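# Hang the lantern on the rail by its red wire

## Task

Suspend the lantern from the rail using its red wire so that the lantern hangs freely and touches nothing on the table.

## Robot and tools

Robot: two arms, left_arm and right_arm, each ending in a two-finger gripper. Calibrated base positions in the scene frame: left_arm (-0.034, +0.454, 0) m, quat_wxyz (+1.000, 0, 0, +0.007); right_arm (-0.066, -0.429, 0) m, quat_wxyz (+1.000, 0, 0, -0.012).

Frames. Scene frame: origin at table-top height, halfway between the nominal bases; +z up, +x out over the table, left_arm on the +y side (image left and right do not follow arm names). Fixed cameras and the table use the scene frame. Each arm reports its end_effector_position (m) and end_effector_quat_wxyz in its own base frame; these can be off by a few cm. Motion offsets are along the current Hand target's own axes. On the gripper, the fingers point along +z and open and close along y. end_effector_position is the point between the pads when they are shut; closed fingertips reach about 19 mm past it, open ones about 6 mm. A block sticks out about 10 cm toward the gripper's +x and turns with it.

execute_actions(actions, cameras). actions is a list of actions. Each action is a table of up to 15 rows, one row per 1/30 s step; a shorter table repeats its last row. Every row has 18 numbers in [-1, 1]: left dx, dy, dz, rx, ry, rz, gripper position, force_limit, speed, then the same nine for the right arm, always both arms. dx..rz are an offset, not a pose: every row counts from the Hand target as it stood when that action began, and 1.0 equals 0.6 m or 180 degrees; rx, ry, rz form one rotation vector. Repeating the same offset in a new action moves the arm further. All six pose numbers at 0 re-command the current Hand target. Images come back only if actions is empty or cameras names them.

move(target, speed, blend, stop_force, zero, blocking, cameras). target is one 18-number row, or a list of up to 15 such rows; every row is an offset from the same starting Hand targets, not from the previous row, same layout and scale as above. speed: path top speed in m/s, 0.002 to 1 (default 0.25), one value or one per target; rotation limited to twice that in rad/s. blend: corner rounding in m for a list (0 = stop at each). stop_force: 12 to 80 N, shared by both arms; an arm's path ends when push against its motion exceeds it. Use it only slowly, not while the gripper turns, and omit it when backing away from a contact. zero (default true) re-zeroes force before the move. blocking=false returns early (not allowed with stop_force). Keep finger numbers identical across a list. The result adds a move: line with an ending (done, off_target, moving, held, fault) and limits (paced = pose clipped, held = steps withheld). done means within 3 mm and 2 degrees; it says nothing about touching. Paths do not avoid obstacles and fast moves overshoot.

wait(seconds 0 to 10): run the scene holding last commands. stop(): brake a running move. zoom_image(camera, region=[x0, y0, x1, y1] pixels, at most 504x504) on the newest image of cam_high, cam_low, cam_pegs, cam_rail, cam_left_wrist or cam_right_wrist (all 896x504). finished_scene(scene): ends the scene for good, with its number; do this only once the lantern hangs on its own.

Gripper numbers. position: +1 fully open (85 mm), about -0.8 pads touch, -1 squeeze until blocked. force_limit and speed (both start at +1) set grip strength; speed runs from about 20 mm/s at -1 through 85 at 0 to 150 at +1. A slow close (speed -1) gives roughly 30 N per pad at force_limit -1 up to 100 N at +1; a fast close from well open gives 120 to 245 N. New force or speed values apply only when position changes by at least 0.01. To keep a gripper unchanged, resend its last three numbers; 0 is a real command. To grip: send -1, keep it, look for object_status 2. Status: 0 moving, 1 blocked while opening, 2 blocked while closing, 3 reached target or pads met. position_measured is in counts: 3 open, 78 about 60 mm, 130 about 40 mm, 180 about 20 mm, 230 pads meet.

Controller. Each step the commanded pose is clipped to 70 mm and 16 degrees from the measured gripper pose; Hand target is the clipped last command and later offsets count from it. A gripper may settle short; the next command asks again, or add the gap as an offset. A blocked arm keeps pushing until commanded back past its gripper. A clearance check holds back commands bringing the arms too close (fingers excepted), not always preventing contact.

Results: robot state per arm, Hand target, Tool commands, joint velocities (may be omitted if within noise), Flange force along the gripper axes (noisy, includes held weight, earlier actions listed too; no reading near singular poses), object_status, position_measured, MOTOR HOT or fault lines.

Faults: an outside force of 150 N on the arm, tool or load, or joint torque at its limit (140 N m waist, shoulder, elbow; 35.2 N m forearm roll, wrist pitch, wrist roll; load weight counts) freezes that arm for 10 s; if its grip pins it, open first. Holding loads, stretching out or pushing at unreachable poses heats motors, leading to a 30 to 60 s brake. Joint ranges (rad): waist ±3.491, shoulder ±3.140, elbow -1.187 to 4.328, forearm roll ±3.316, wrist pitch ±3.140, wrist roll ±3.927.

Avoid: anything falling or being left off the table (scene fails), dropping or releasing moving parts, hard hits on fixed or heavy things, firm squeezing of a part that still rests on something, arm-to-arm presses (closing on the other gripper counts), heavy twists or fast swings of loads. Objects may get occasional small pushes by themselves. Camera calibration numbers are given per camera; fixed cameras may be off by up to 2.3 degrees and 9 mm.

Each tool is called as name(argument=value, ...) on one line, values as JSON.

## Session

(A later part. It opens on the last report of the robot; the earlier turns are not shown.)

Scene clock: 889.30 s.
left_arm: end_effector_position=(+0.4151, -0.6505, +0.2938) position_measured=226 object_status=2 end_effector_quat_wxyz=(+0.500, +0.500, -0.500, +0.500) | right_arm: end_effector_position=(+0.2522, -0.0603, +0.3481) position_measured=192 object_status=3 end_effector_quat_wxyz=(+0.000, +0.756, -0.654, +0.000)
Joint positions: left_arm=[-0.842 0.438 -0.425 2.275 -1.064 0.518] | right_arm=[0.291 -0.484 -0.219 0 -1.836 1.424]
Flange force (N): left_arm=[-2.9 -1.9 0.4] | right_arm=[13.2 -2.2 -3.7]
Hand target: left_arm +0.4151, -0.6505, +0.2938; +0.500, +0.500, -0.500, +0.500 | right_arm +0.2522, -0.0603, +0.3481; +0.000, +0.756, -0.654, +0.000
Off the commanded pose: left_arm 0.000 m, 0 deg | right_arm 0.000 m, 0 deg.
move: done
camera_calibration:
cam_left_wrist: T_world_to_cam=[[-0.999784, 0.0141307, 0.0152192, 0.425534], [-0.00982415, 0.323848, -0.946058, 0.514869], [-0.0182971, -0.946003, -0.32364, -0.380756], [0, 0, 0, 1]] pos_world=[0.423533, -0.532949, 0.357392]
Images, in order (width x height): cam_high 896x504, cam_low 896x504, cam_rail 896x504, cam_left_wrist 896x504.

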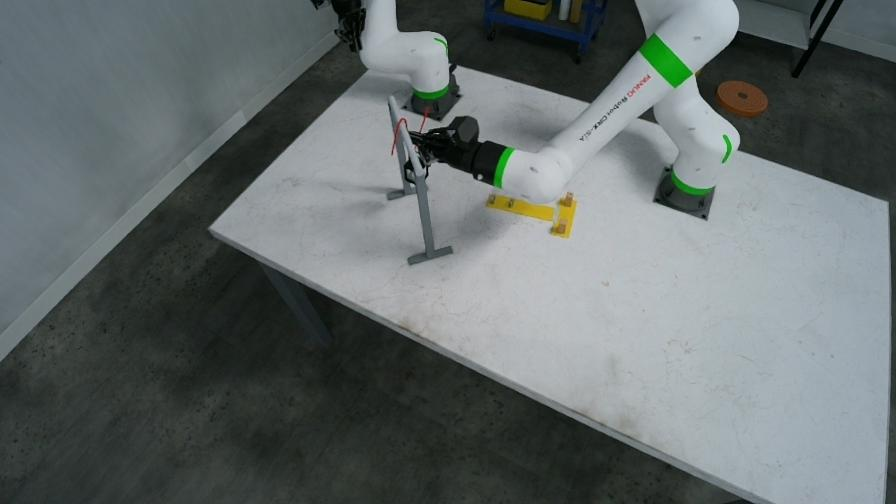

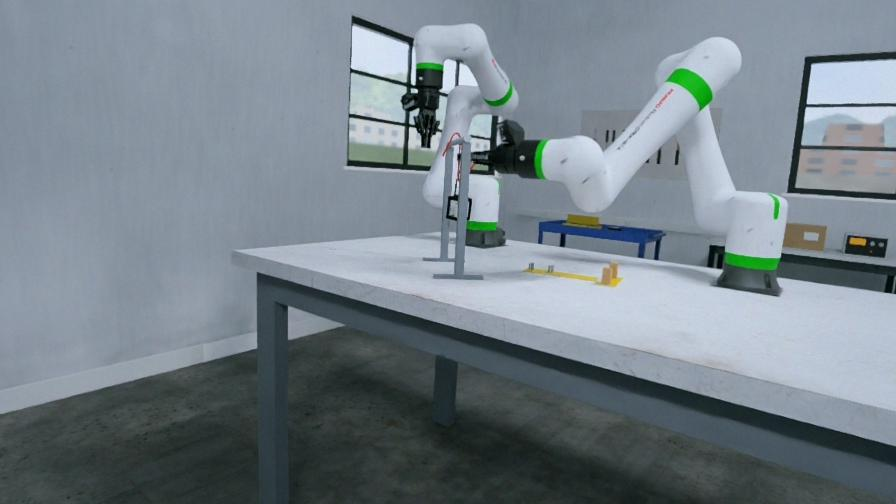

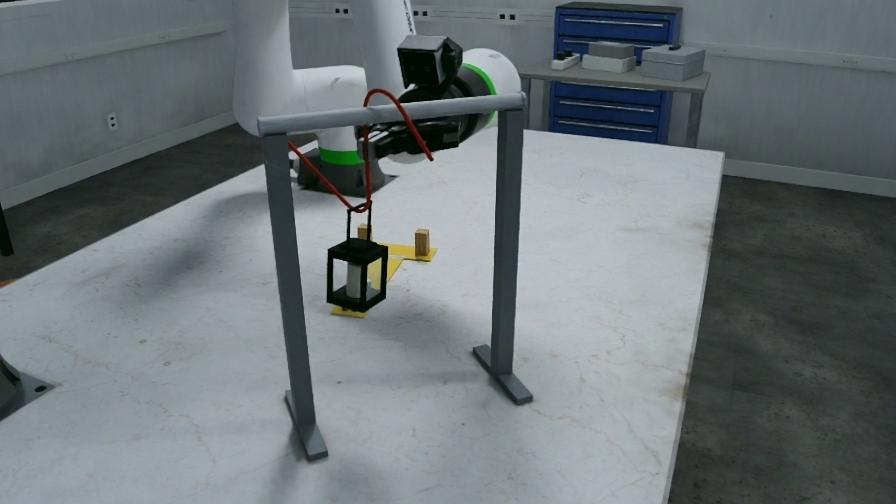

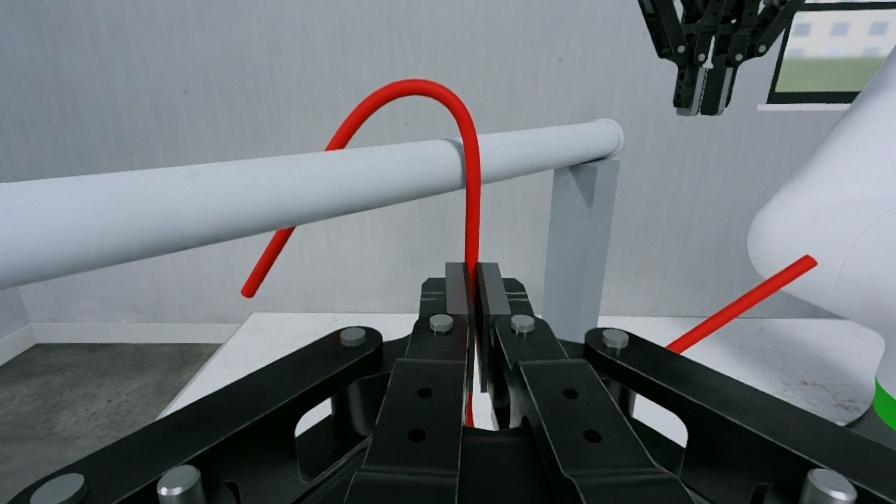

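move(target=[-0.0183,0.0,0,0,0,0,-1,0,-1,0,0,0,0,0,0,-0.5,0,-1], speed=0.015, stop_force=12, cameras=["cam_left_wrist","cam_rail","cam_high"])

zoom_image(camera="cam_rail", region=[250, 30, 540, 270])

Scene clock: 894.33 s.
left_arm: end_effector_position=(+0.4151, -0.6505, +0.2828) position_measured=226 object_status=2 end_effector_quat_wxyz=(+0.500, +0.500, -0.500, +0.500) | right_arm: end_effector_position=(+0.2522, -0.0603, +0.3481) position_measured=192 object_status=3 end_effector_quat_wxyz=(+0.000, +0.756, -0.654, +0.000)
Joint positions: left_arm=[-0.844 0.455 -0.43 2.286 -1.077 0.499] | right_arm=[0.291 -0.484 -0.219 0 -1.836 1.424]
Flange force (N): left_arm=[-3.0 -1.7 0.7] | right_arm=[12.9 -1.6 -3.5]
Hand target: left_arm +0.4151, -0.6505, +0.2828; +0.500, +0.500, -0.500, +0.500 | right_arm +0.2522, -0.0603, +0.3481; +0.000, +0.756, -0.654, +0.000
Off the commanded pose: left_arm 0.000 m, 0 deg | right_arm 0.000 m, 0 deg.
move: done
camera_calibration:
cam_left_wrist: T_world_to_cam=[[-0.999784, 0.0141307, 0.0152192, 0.425701], [-0.00982415, 0.323848, -0.946058, 0.504462], [-0.0182971, -0.946003, -0.32364, -0.384316], [0, 0, 0, 1]] pos_world=[0.423533, -0.532949, 0.346392]
Images, in order (width x height): cam_high 896x504, cam_rail 896x504, cam_left_wrist 896x504.

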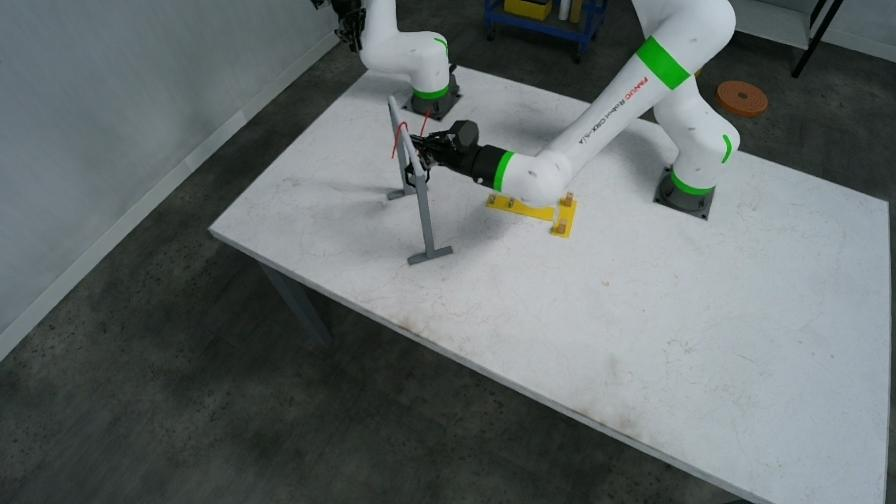

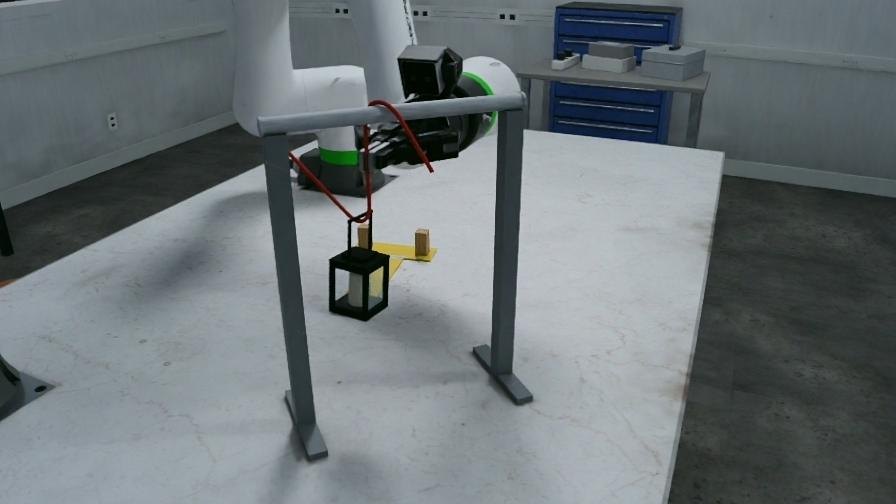

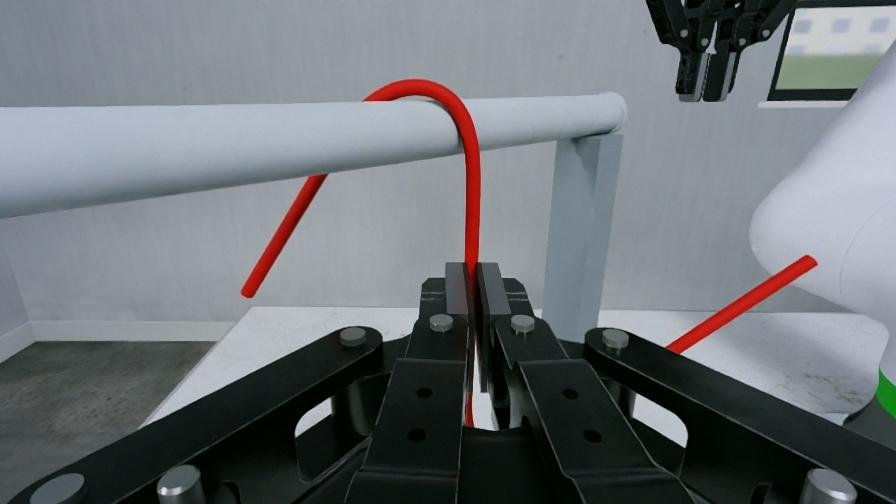

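Scaled by 1.738.

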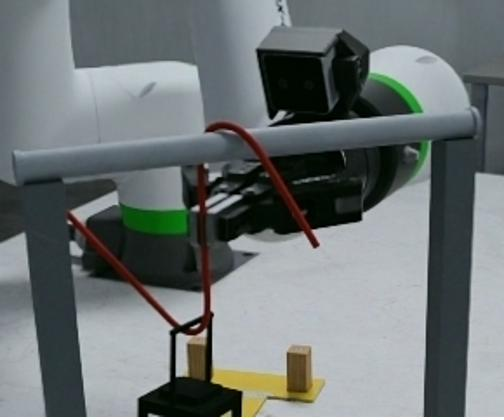

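move(target=[[-0.0042,0,0,0,0,0,-1,0,-1,0,0,0,0,0,0,-0.5,0,-1]], speed=0.01, stop_force=12)

move(target=[[0,0,0,0,0,0,-0.55,0,-1,0,0,0,0,0,0,-0.5,0,-1]], speed=0.02, cameras=["cam_left_wrist","cam_rail","cam_high"])

zoom_image(camera="cam_rail", region=[250, 50, 540, 330])

Scene clock: 899.43 s.
left_arm: end_effector_position=(+0.4151, -0.6505, +0.2804) position_measured=226 object_status=2 end_effector_quat_wxyz=(+0.500, +0.500, -0.500, +0.500) | right_arm: end_effector_position=(+0.2522, -0.0603, +0.3481) position_measured=192 object_status=3 end_effector_quat_wxyz=(+0.000, +0.756, -0.654, +0.000)
Joint positions: left_arm=[-0.844 0.458 -0.431 2.288 -1.08 0.495] | right_arm=[0.291 -0.484 -0.219 0 -1.836 1.424]
Flange force (N): left_arm=[10.6 -5.6 0.6] | right_arm=[13.2 -1.6 -3.4]
Hand target: left_arm +0.4151, -0.6505, +0.2804; +0.500, +0.500, -0.500, +0.500 | right_arm +0.2522, -0.0603, +0.3481; +0.000, +0.756, -0.654, +0.000
Off the commanded pose: left_arm 0.000 m, 0 deg | right_arm 0.000 m, 0 deg.
move: contact (left_arm)

Scene clock: 900.23 s.
left_arm: end_effector_position=(+0.4150, -0.6504, +0.2803) position_measured=199 object_status=0 end_effector_quat_wxyz=(+0.500, +0.500, -0.500, +0.500) | right_arm: end_effector_position=(+0.2522, -0.0603, +0.3481) position_measured=192 object_status=3 end_effector_quat_wxyz=(+0.000, +0.756, -0.654, +0.000)
Joint positions: left_arm=[-0.844 0.458 -0.431 2.288 -1.08 0.495] | right_arm=[0.291 -0.484 -0.219 0 -1.836 1.424]
Flange force (N): left_arm=[-2.1 -3.2 0.6] | right_arm=[13.2 -1.8 -3.9]
Hand target: left_arm +0.4151, -0.6505, +0.2804; +0.500, +0.500, -0.500, +0.500 | right_arm +0.2522, -0.0603, +0.3481; +0.000, +0.756, -0.654, +0.000
Off the commanded pose: left_arm 0.000 m, 0 deg | right_arm 0.000 m, 0 deg.
move: done
camera_calibration:
cam_left_wrist: T_world_to_cam=[[-0.999784, 0.0141337, 0.0152164, 0.425739], [-0.00982455, 0.323638, -0.94613, 0.502072], [-0.0182969, -0.946075, -0.323429, -0.385109], [0, 0, 0, 1]] pos_world=[0.423533, -0.532849, 0.343991]
Images, in order (width x height): cam_high 896x504, cam_rail 896x504, cam_left_wrist 896x504.

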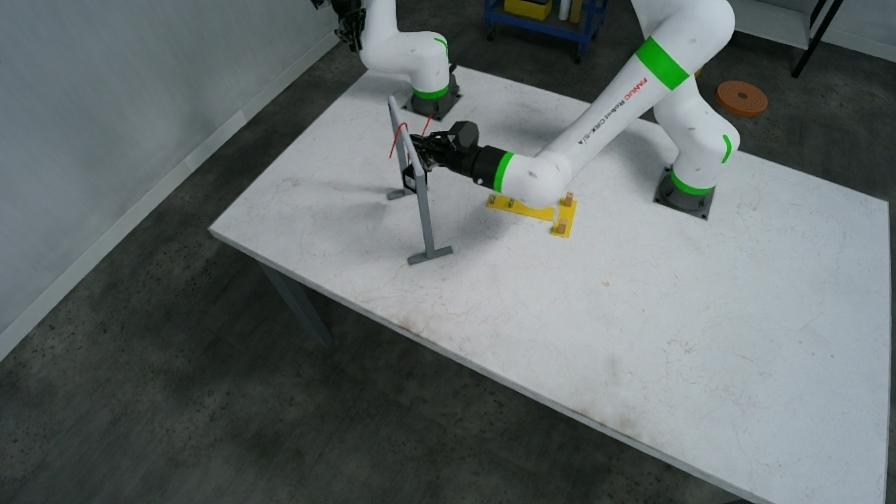

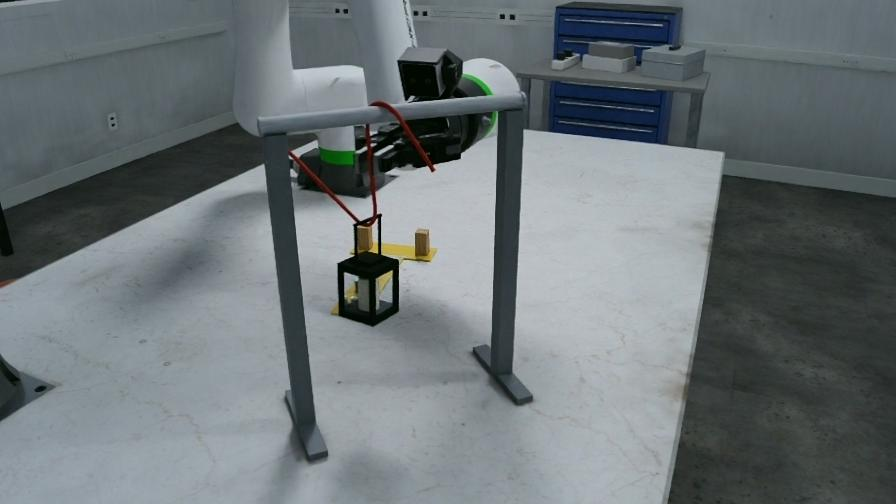

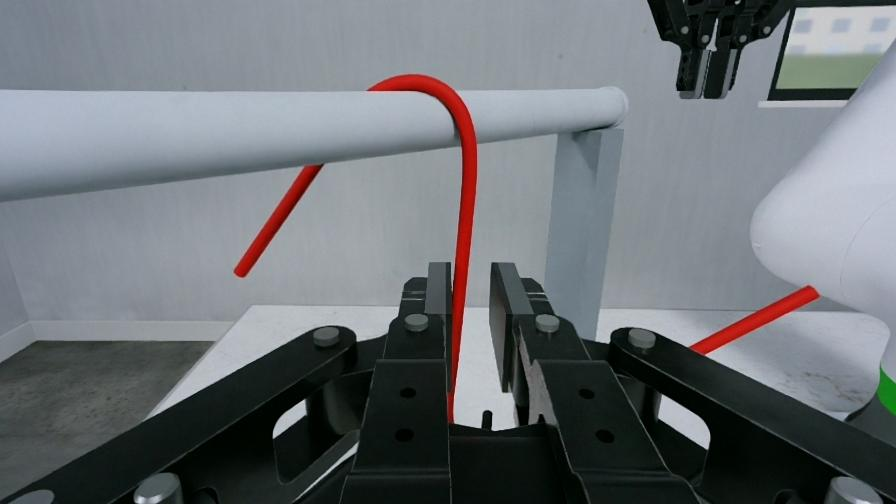

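Scaled by 1.738.

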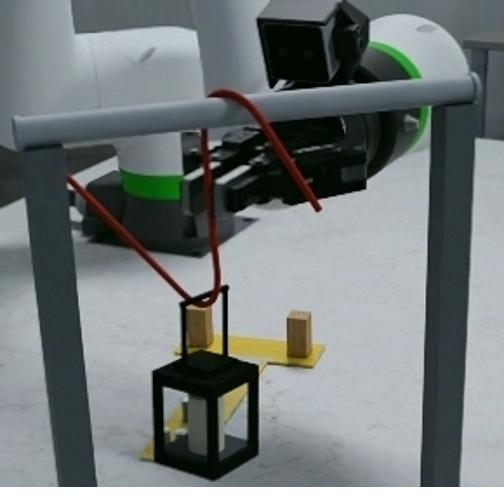

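move(target=[[0,-0.02,0,0,0,0,-0.376,0,-1,0,0,0,0,0,0,-0.5,0,-1]], speed=0.02, cameras=["cam_left_wrist","cam_rail"])

zoom_image(camera="cam_rail", region=[250, 50, 540, 330])

Scene clock: 905.13 s.
left_arm: end_effector_position=(+0.4271, -0.6505, +0.2804) position_measured=176 object_status=3 end_effector_quat_wxyz=(+0.500, +0.500, -0.500, +0.500) | right_arm: end_effector_position=(+0.2522, -0.0603, +0.3481) position_measured=192 object_status=3 end_effector_quat_wxyz=(+0.000, +0.756, -0.654, +0.000)
Joint positions: left_arm=[-0.823 0.477 -0.406 2.265 -1.086 0.51] | right_arm=[0.291 -0.484 -0.219 0 -1.836 1.424]
Flange force (N): left_arm=[-1.5 -2.5 0.6] | right_arm=[12.8 -2.0 -3.6]
Hand target: left_arm +0.4271, -0.6505, +0.2804; +0.500, +0.500, -0.500, +0.500 | right_arm +0.2522, -0.0603, +0.3481; +0.000, +0.756, -0.654, +0.000
Off the commanded pose: left_arm 0.000 m, 0 deg | right_arm 0.000 m, 0 deg.
move: done
camera_calibration:
cam_left_wrist: T_world_to_cam=[[-0.999787, 0.0140743, 0.0150876, 0.437851], [-0.00972201, 0.323637, -0.946131, 0.502178], [-0.018199, -0.946077, -0.323431, -0.385025], [0, 0, 0, 1]] pos_world=[0.435633, -0.532949, 0.343991]
Images, in order (width x height): cam_rail 896x504, cam_left_wrist 896x504.

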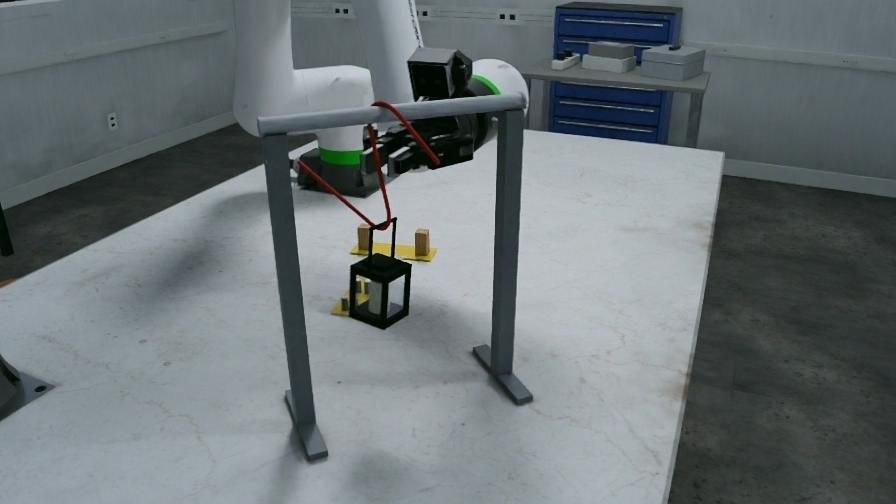

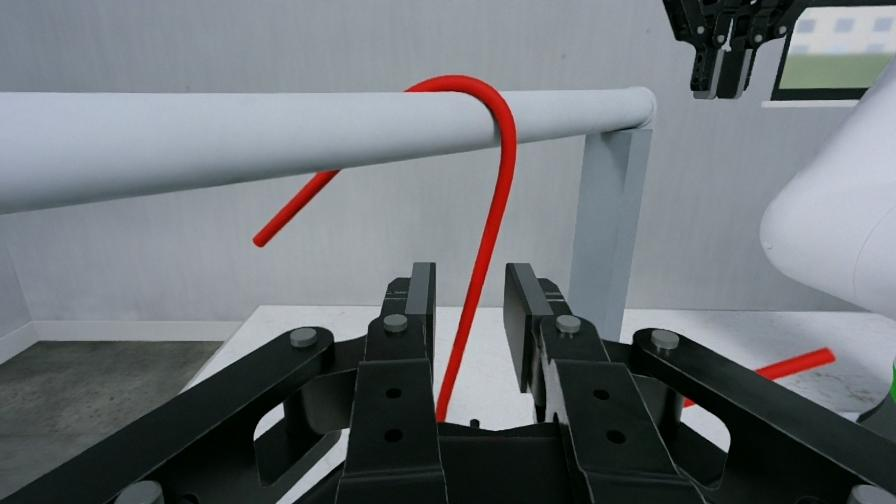

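Scaled by 1.738.

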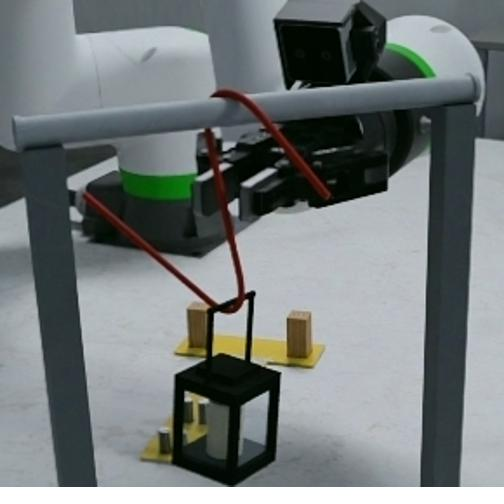

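move(target=[[0,0,0,0,0,0,0.2,0,-1,0,0,0,0,0,0,-0.5,0,-1],[0,0,-0.2,0,0,0,0.2,0,-1,0,0,0,0,0,0,-0.5,0,-1]], speed=0.04, cameras=["cam_left_wrist","cam_rail","cam_high"])

zoom_image(camera="cam_rail", region=[250, 50, 540, 330])

Scene clock: 914.37 s.
left_arm: end_effector_position=(+0.4271, -0.5305, +0.2805) position_measured=104 object_status=3 end_effector_quat_wxyz=(+0.500, +0.500, -0.500, +0.500) | right_arm: end_effector_position=(+0.2522, -0.0603, +0.3481) position_measured=192 object_status=3 end_effector_quat_wxyz=(+0.000, +0.756, -0.654, +0.000)
Joint positions: left_arm=[-0.607 0.344 -0.624 2.091 -1.241 0.514] | right_arm=[0.291 -0.484 -0.219 0 -1.836 1.424]
Flange force (N): left_arm=[-1.0 -1.8 0.3] | right_arm=[13.5 -1.6 -3.5]
Hand target: left_arm +0.4271, -0.5305, +0.2805; +0.500, +0.500, -0.500, +0.500 | right_arm +0.2522, -0.0603, +0.3481; +0.000, +0.756, -0.654, +0.000
Off the commanded pose: left_arm 0.000 m, 0 deg | right_arm 0.000 m, 0 deg.
move: done
camera_calibration:
cam_left_wrist: T_world_to_cam=[[-0.999787, 0.0140743, 0.0150876, 0.436061], [-0.00972201, 0.323637, -0.946131, 0.463435], [-0.018199, -0.946077, -0.323431, -0.271465], [0, 0, 0, 1]] pos_world=[0.435533, -0.412949, 0.344091]
Images, in order (width x height): cam_high 896x504, cam_rail 896x504, cam_left_wrist 896x504.

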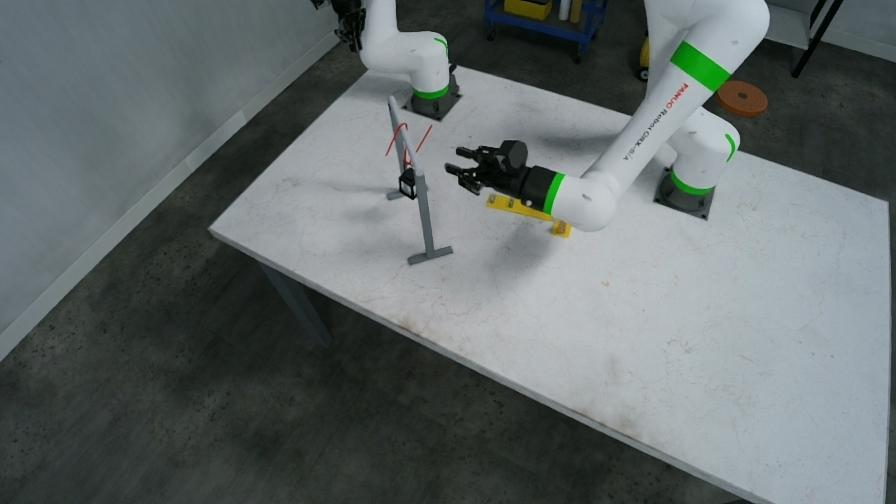

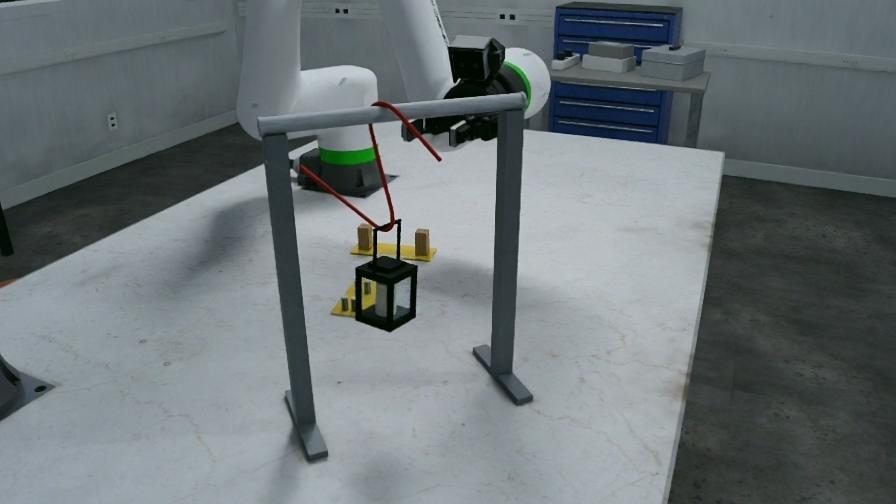

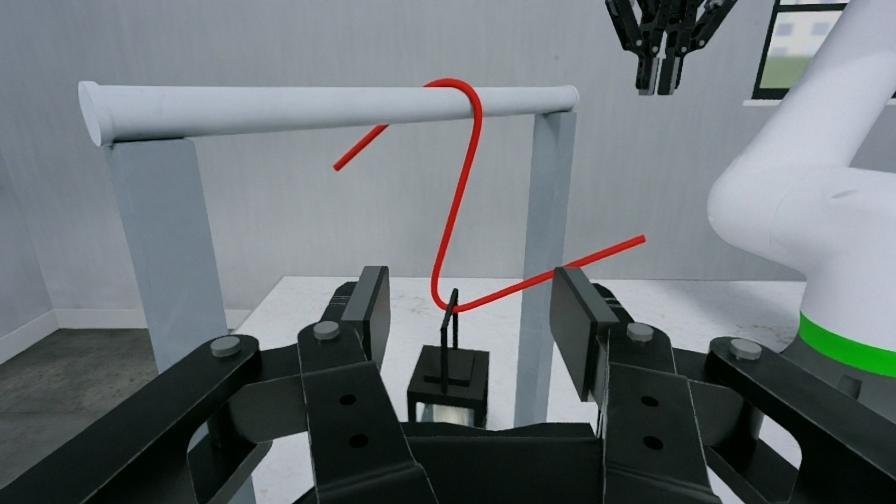

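Scaled by 1.738.

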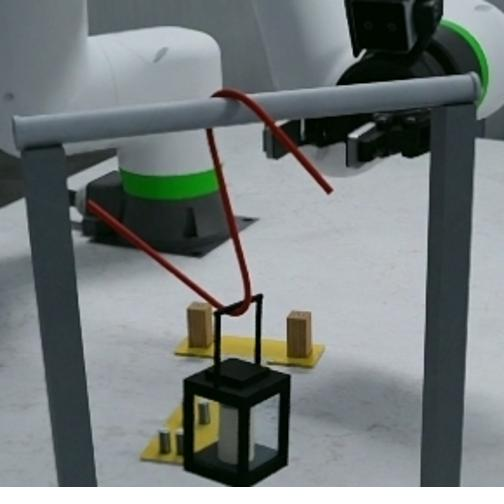

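wait(seconds=3, cameras=["cam_rail"])

Scene clock: 918.77 s.
left_arm: end_effector_position=(+0.4271, -0.5305, +0.2805) position_measured=104 object_status=3 end_effector_quat_wxyz=(+0.500, +0.500, -0.500, +0.500) | right_arm: end_effector_position=(+0.2522, -0.0603, +0.3481) position_measured=192 object_status=3 end_effector_quat_wxyz=(+0.000, +0.756, -0.654, +0.000)
Joint positions: left_arm=[-0.607 0.344 -0.624 2.091 -1.241 0.514] | right_arm=[0.291 -0.484 -0.219 0 -1.836 1.424]
Flange force (N): left_arm=[-0.6 -1.4 -0.3] | right_arm=[12.2 -1.9 -3.0]
Hand target: left_arm +0.4271, -0.5305, +0.2805; +0.500, +0.500, -0.500, +0.500 | right_arm +0.2522, -0.0603, +0.3481; +0.000, +0.756, -0.654, +0.000
Tool commands: left_gripper/position=+0.2 left_gripper/force_limit=+0.0 left_gripper/speed=-1.0 right_gripper/position=-0.5 right_gripper/force_limit=+0.0 right_gripper/speed=-1.0
Off the commanded pose: left_arm 0.000 m, 0 deg | right_arm 0.000 m, 0 deg.
wait: 3.00 s; at rest from the start
Images, in order (width x height): cam_rail 896x504.

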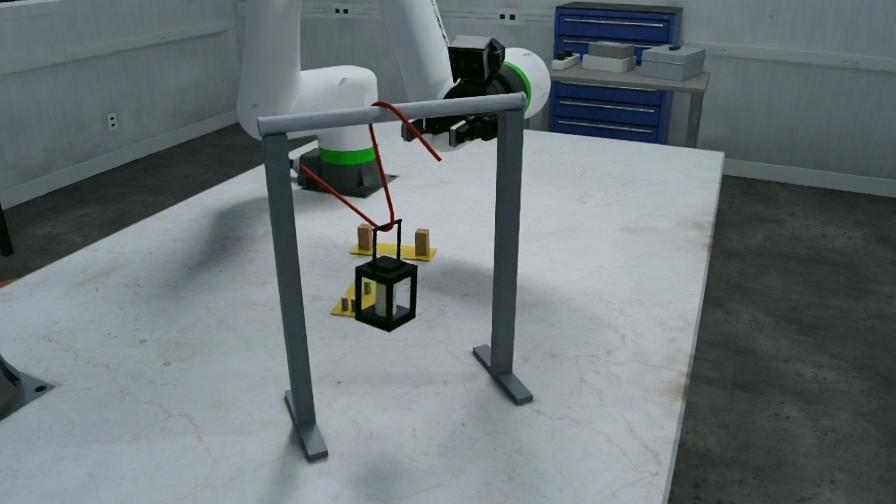

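finished_scene(scene=1)

The scene is finished: the task was done.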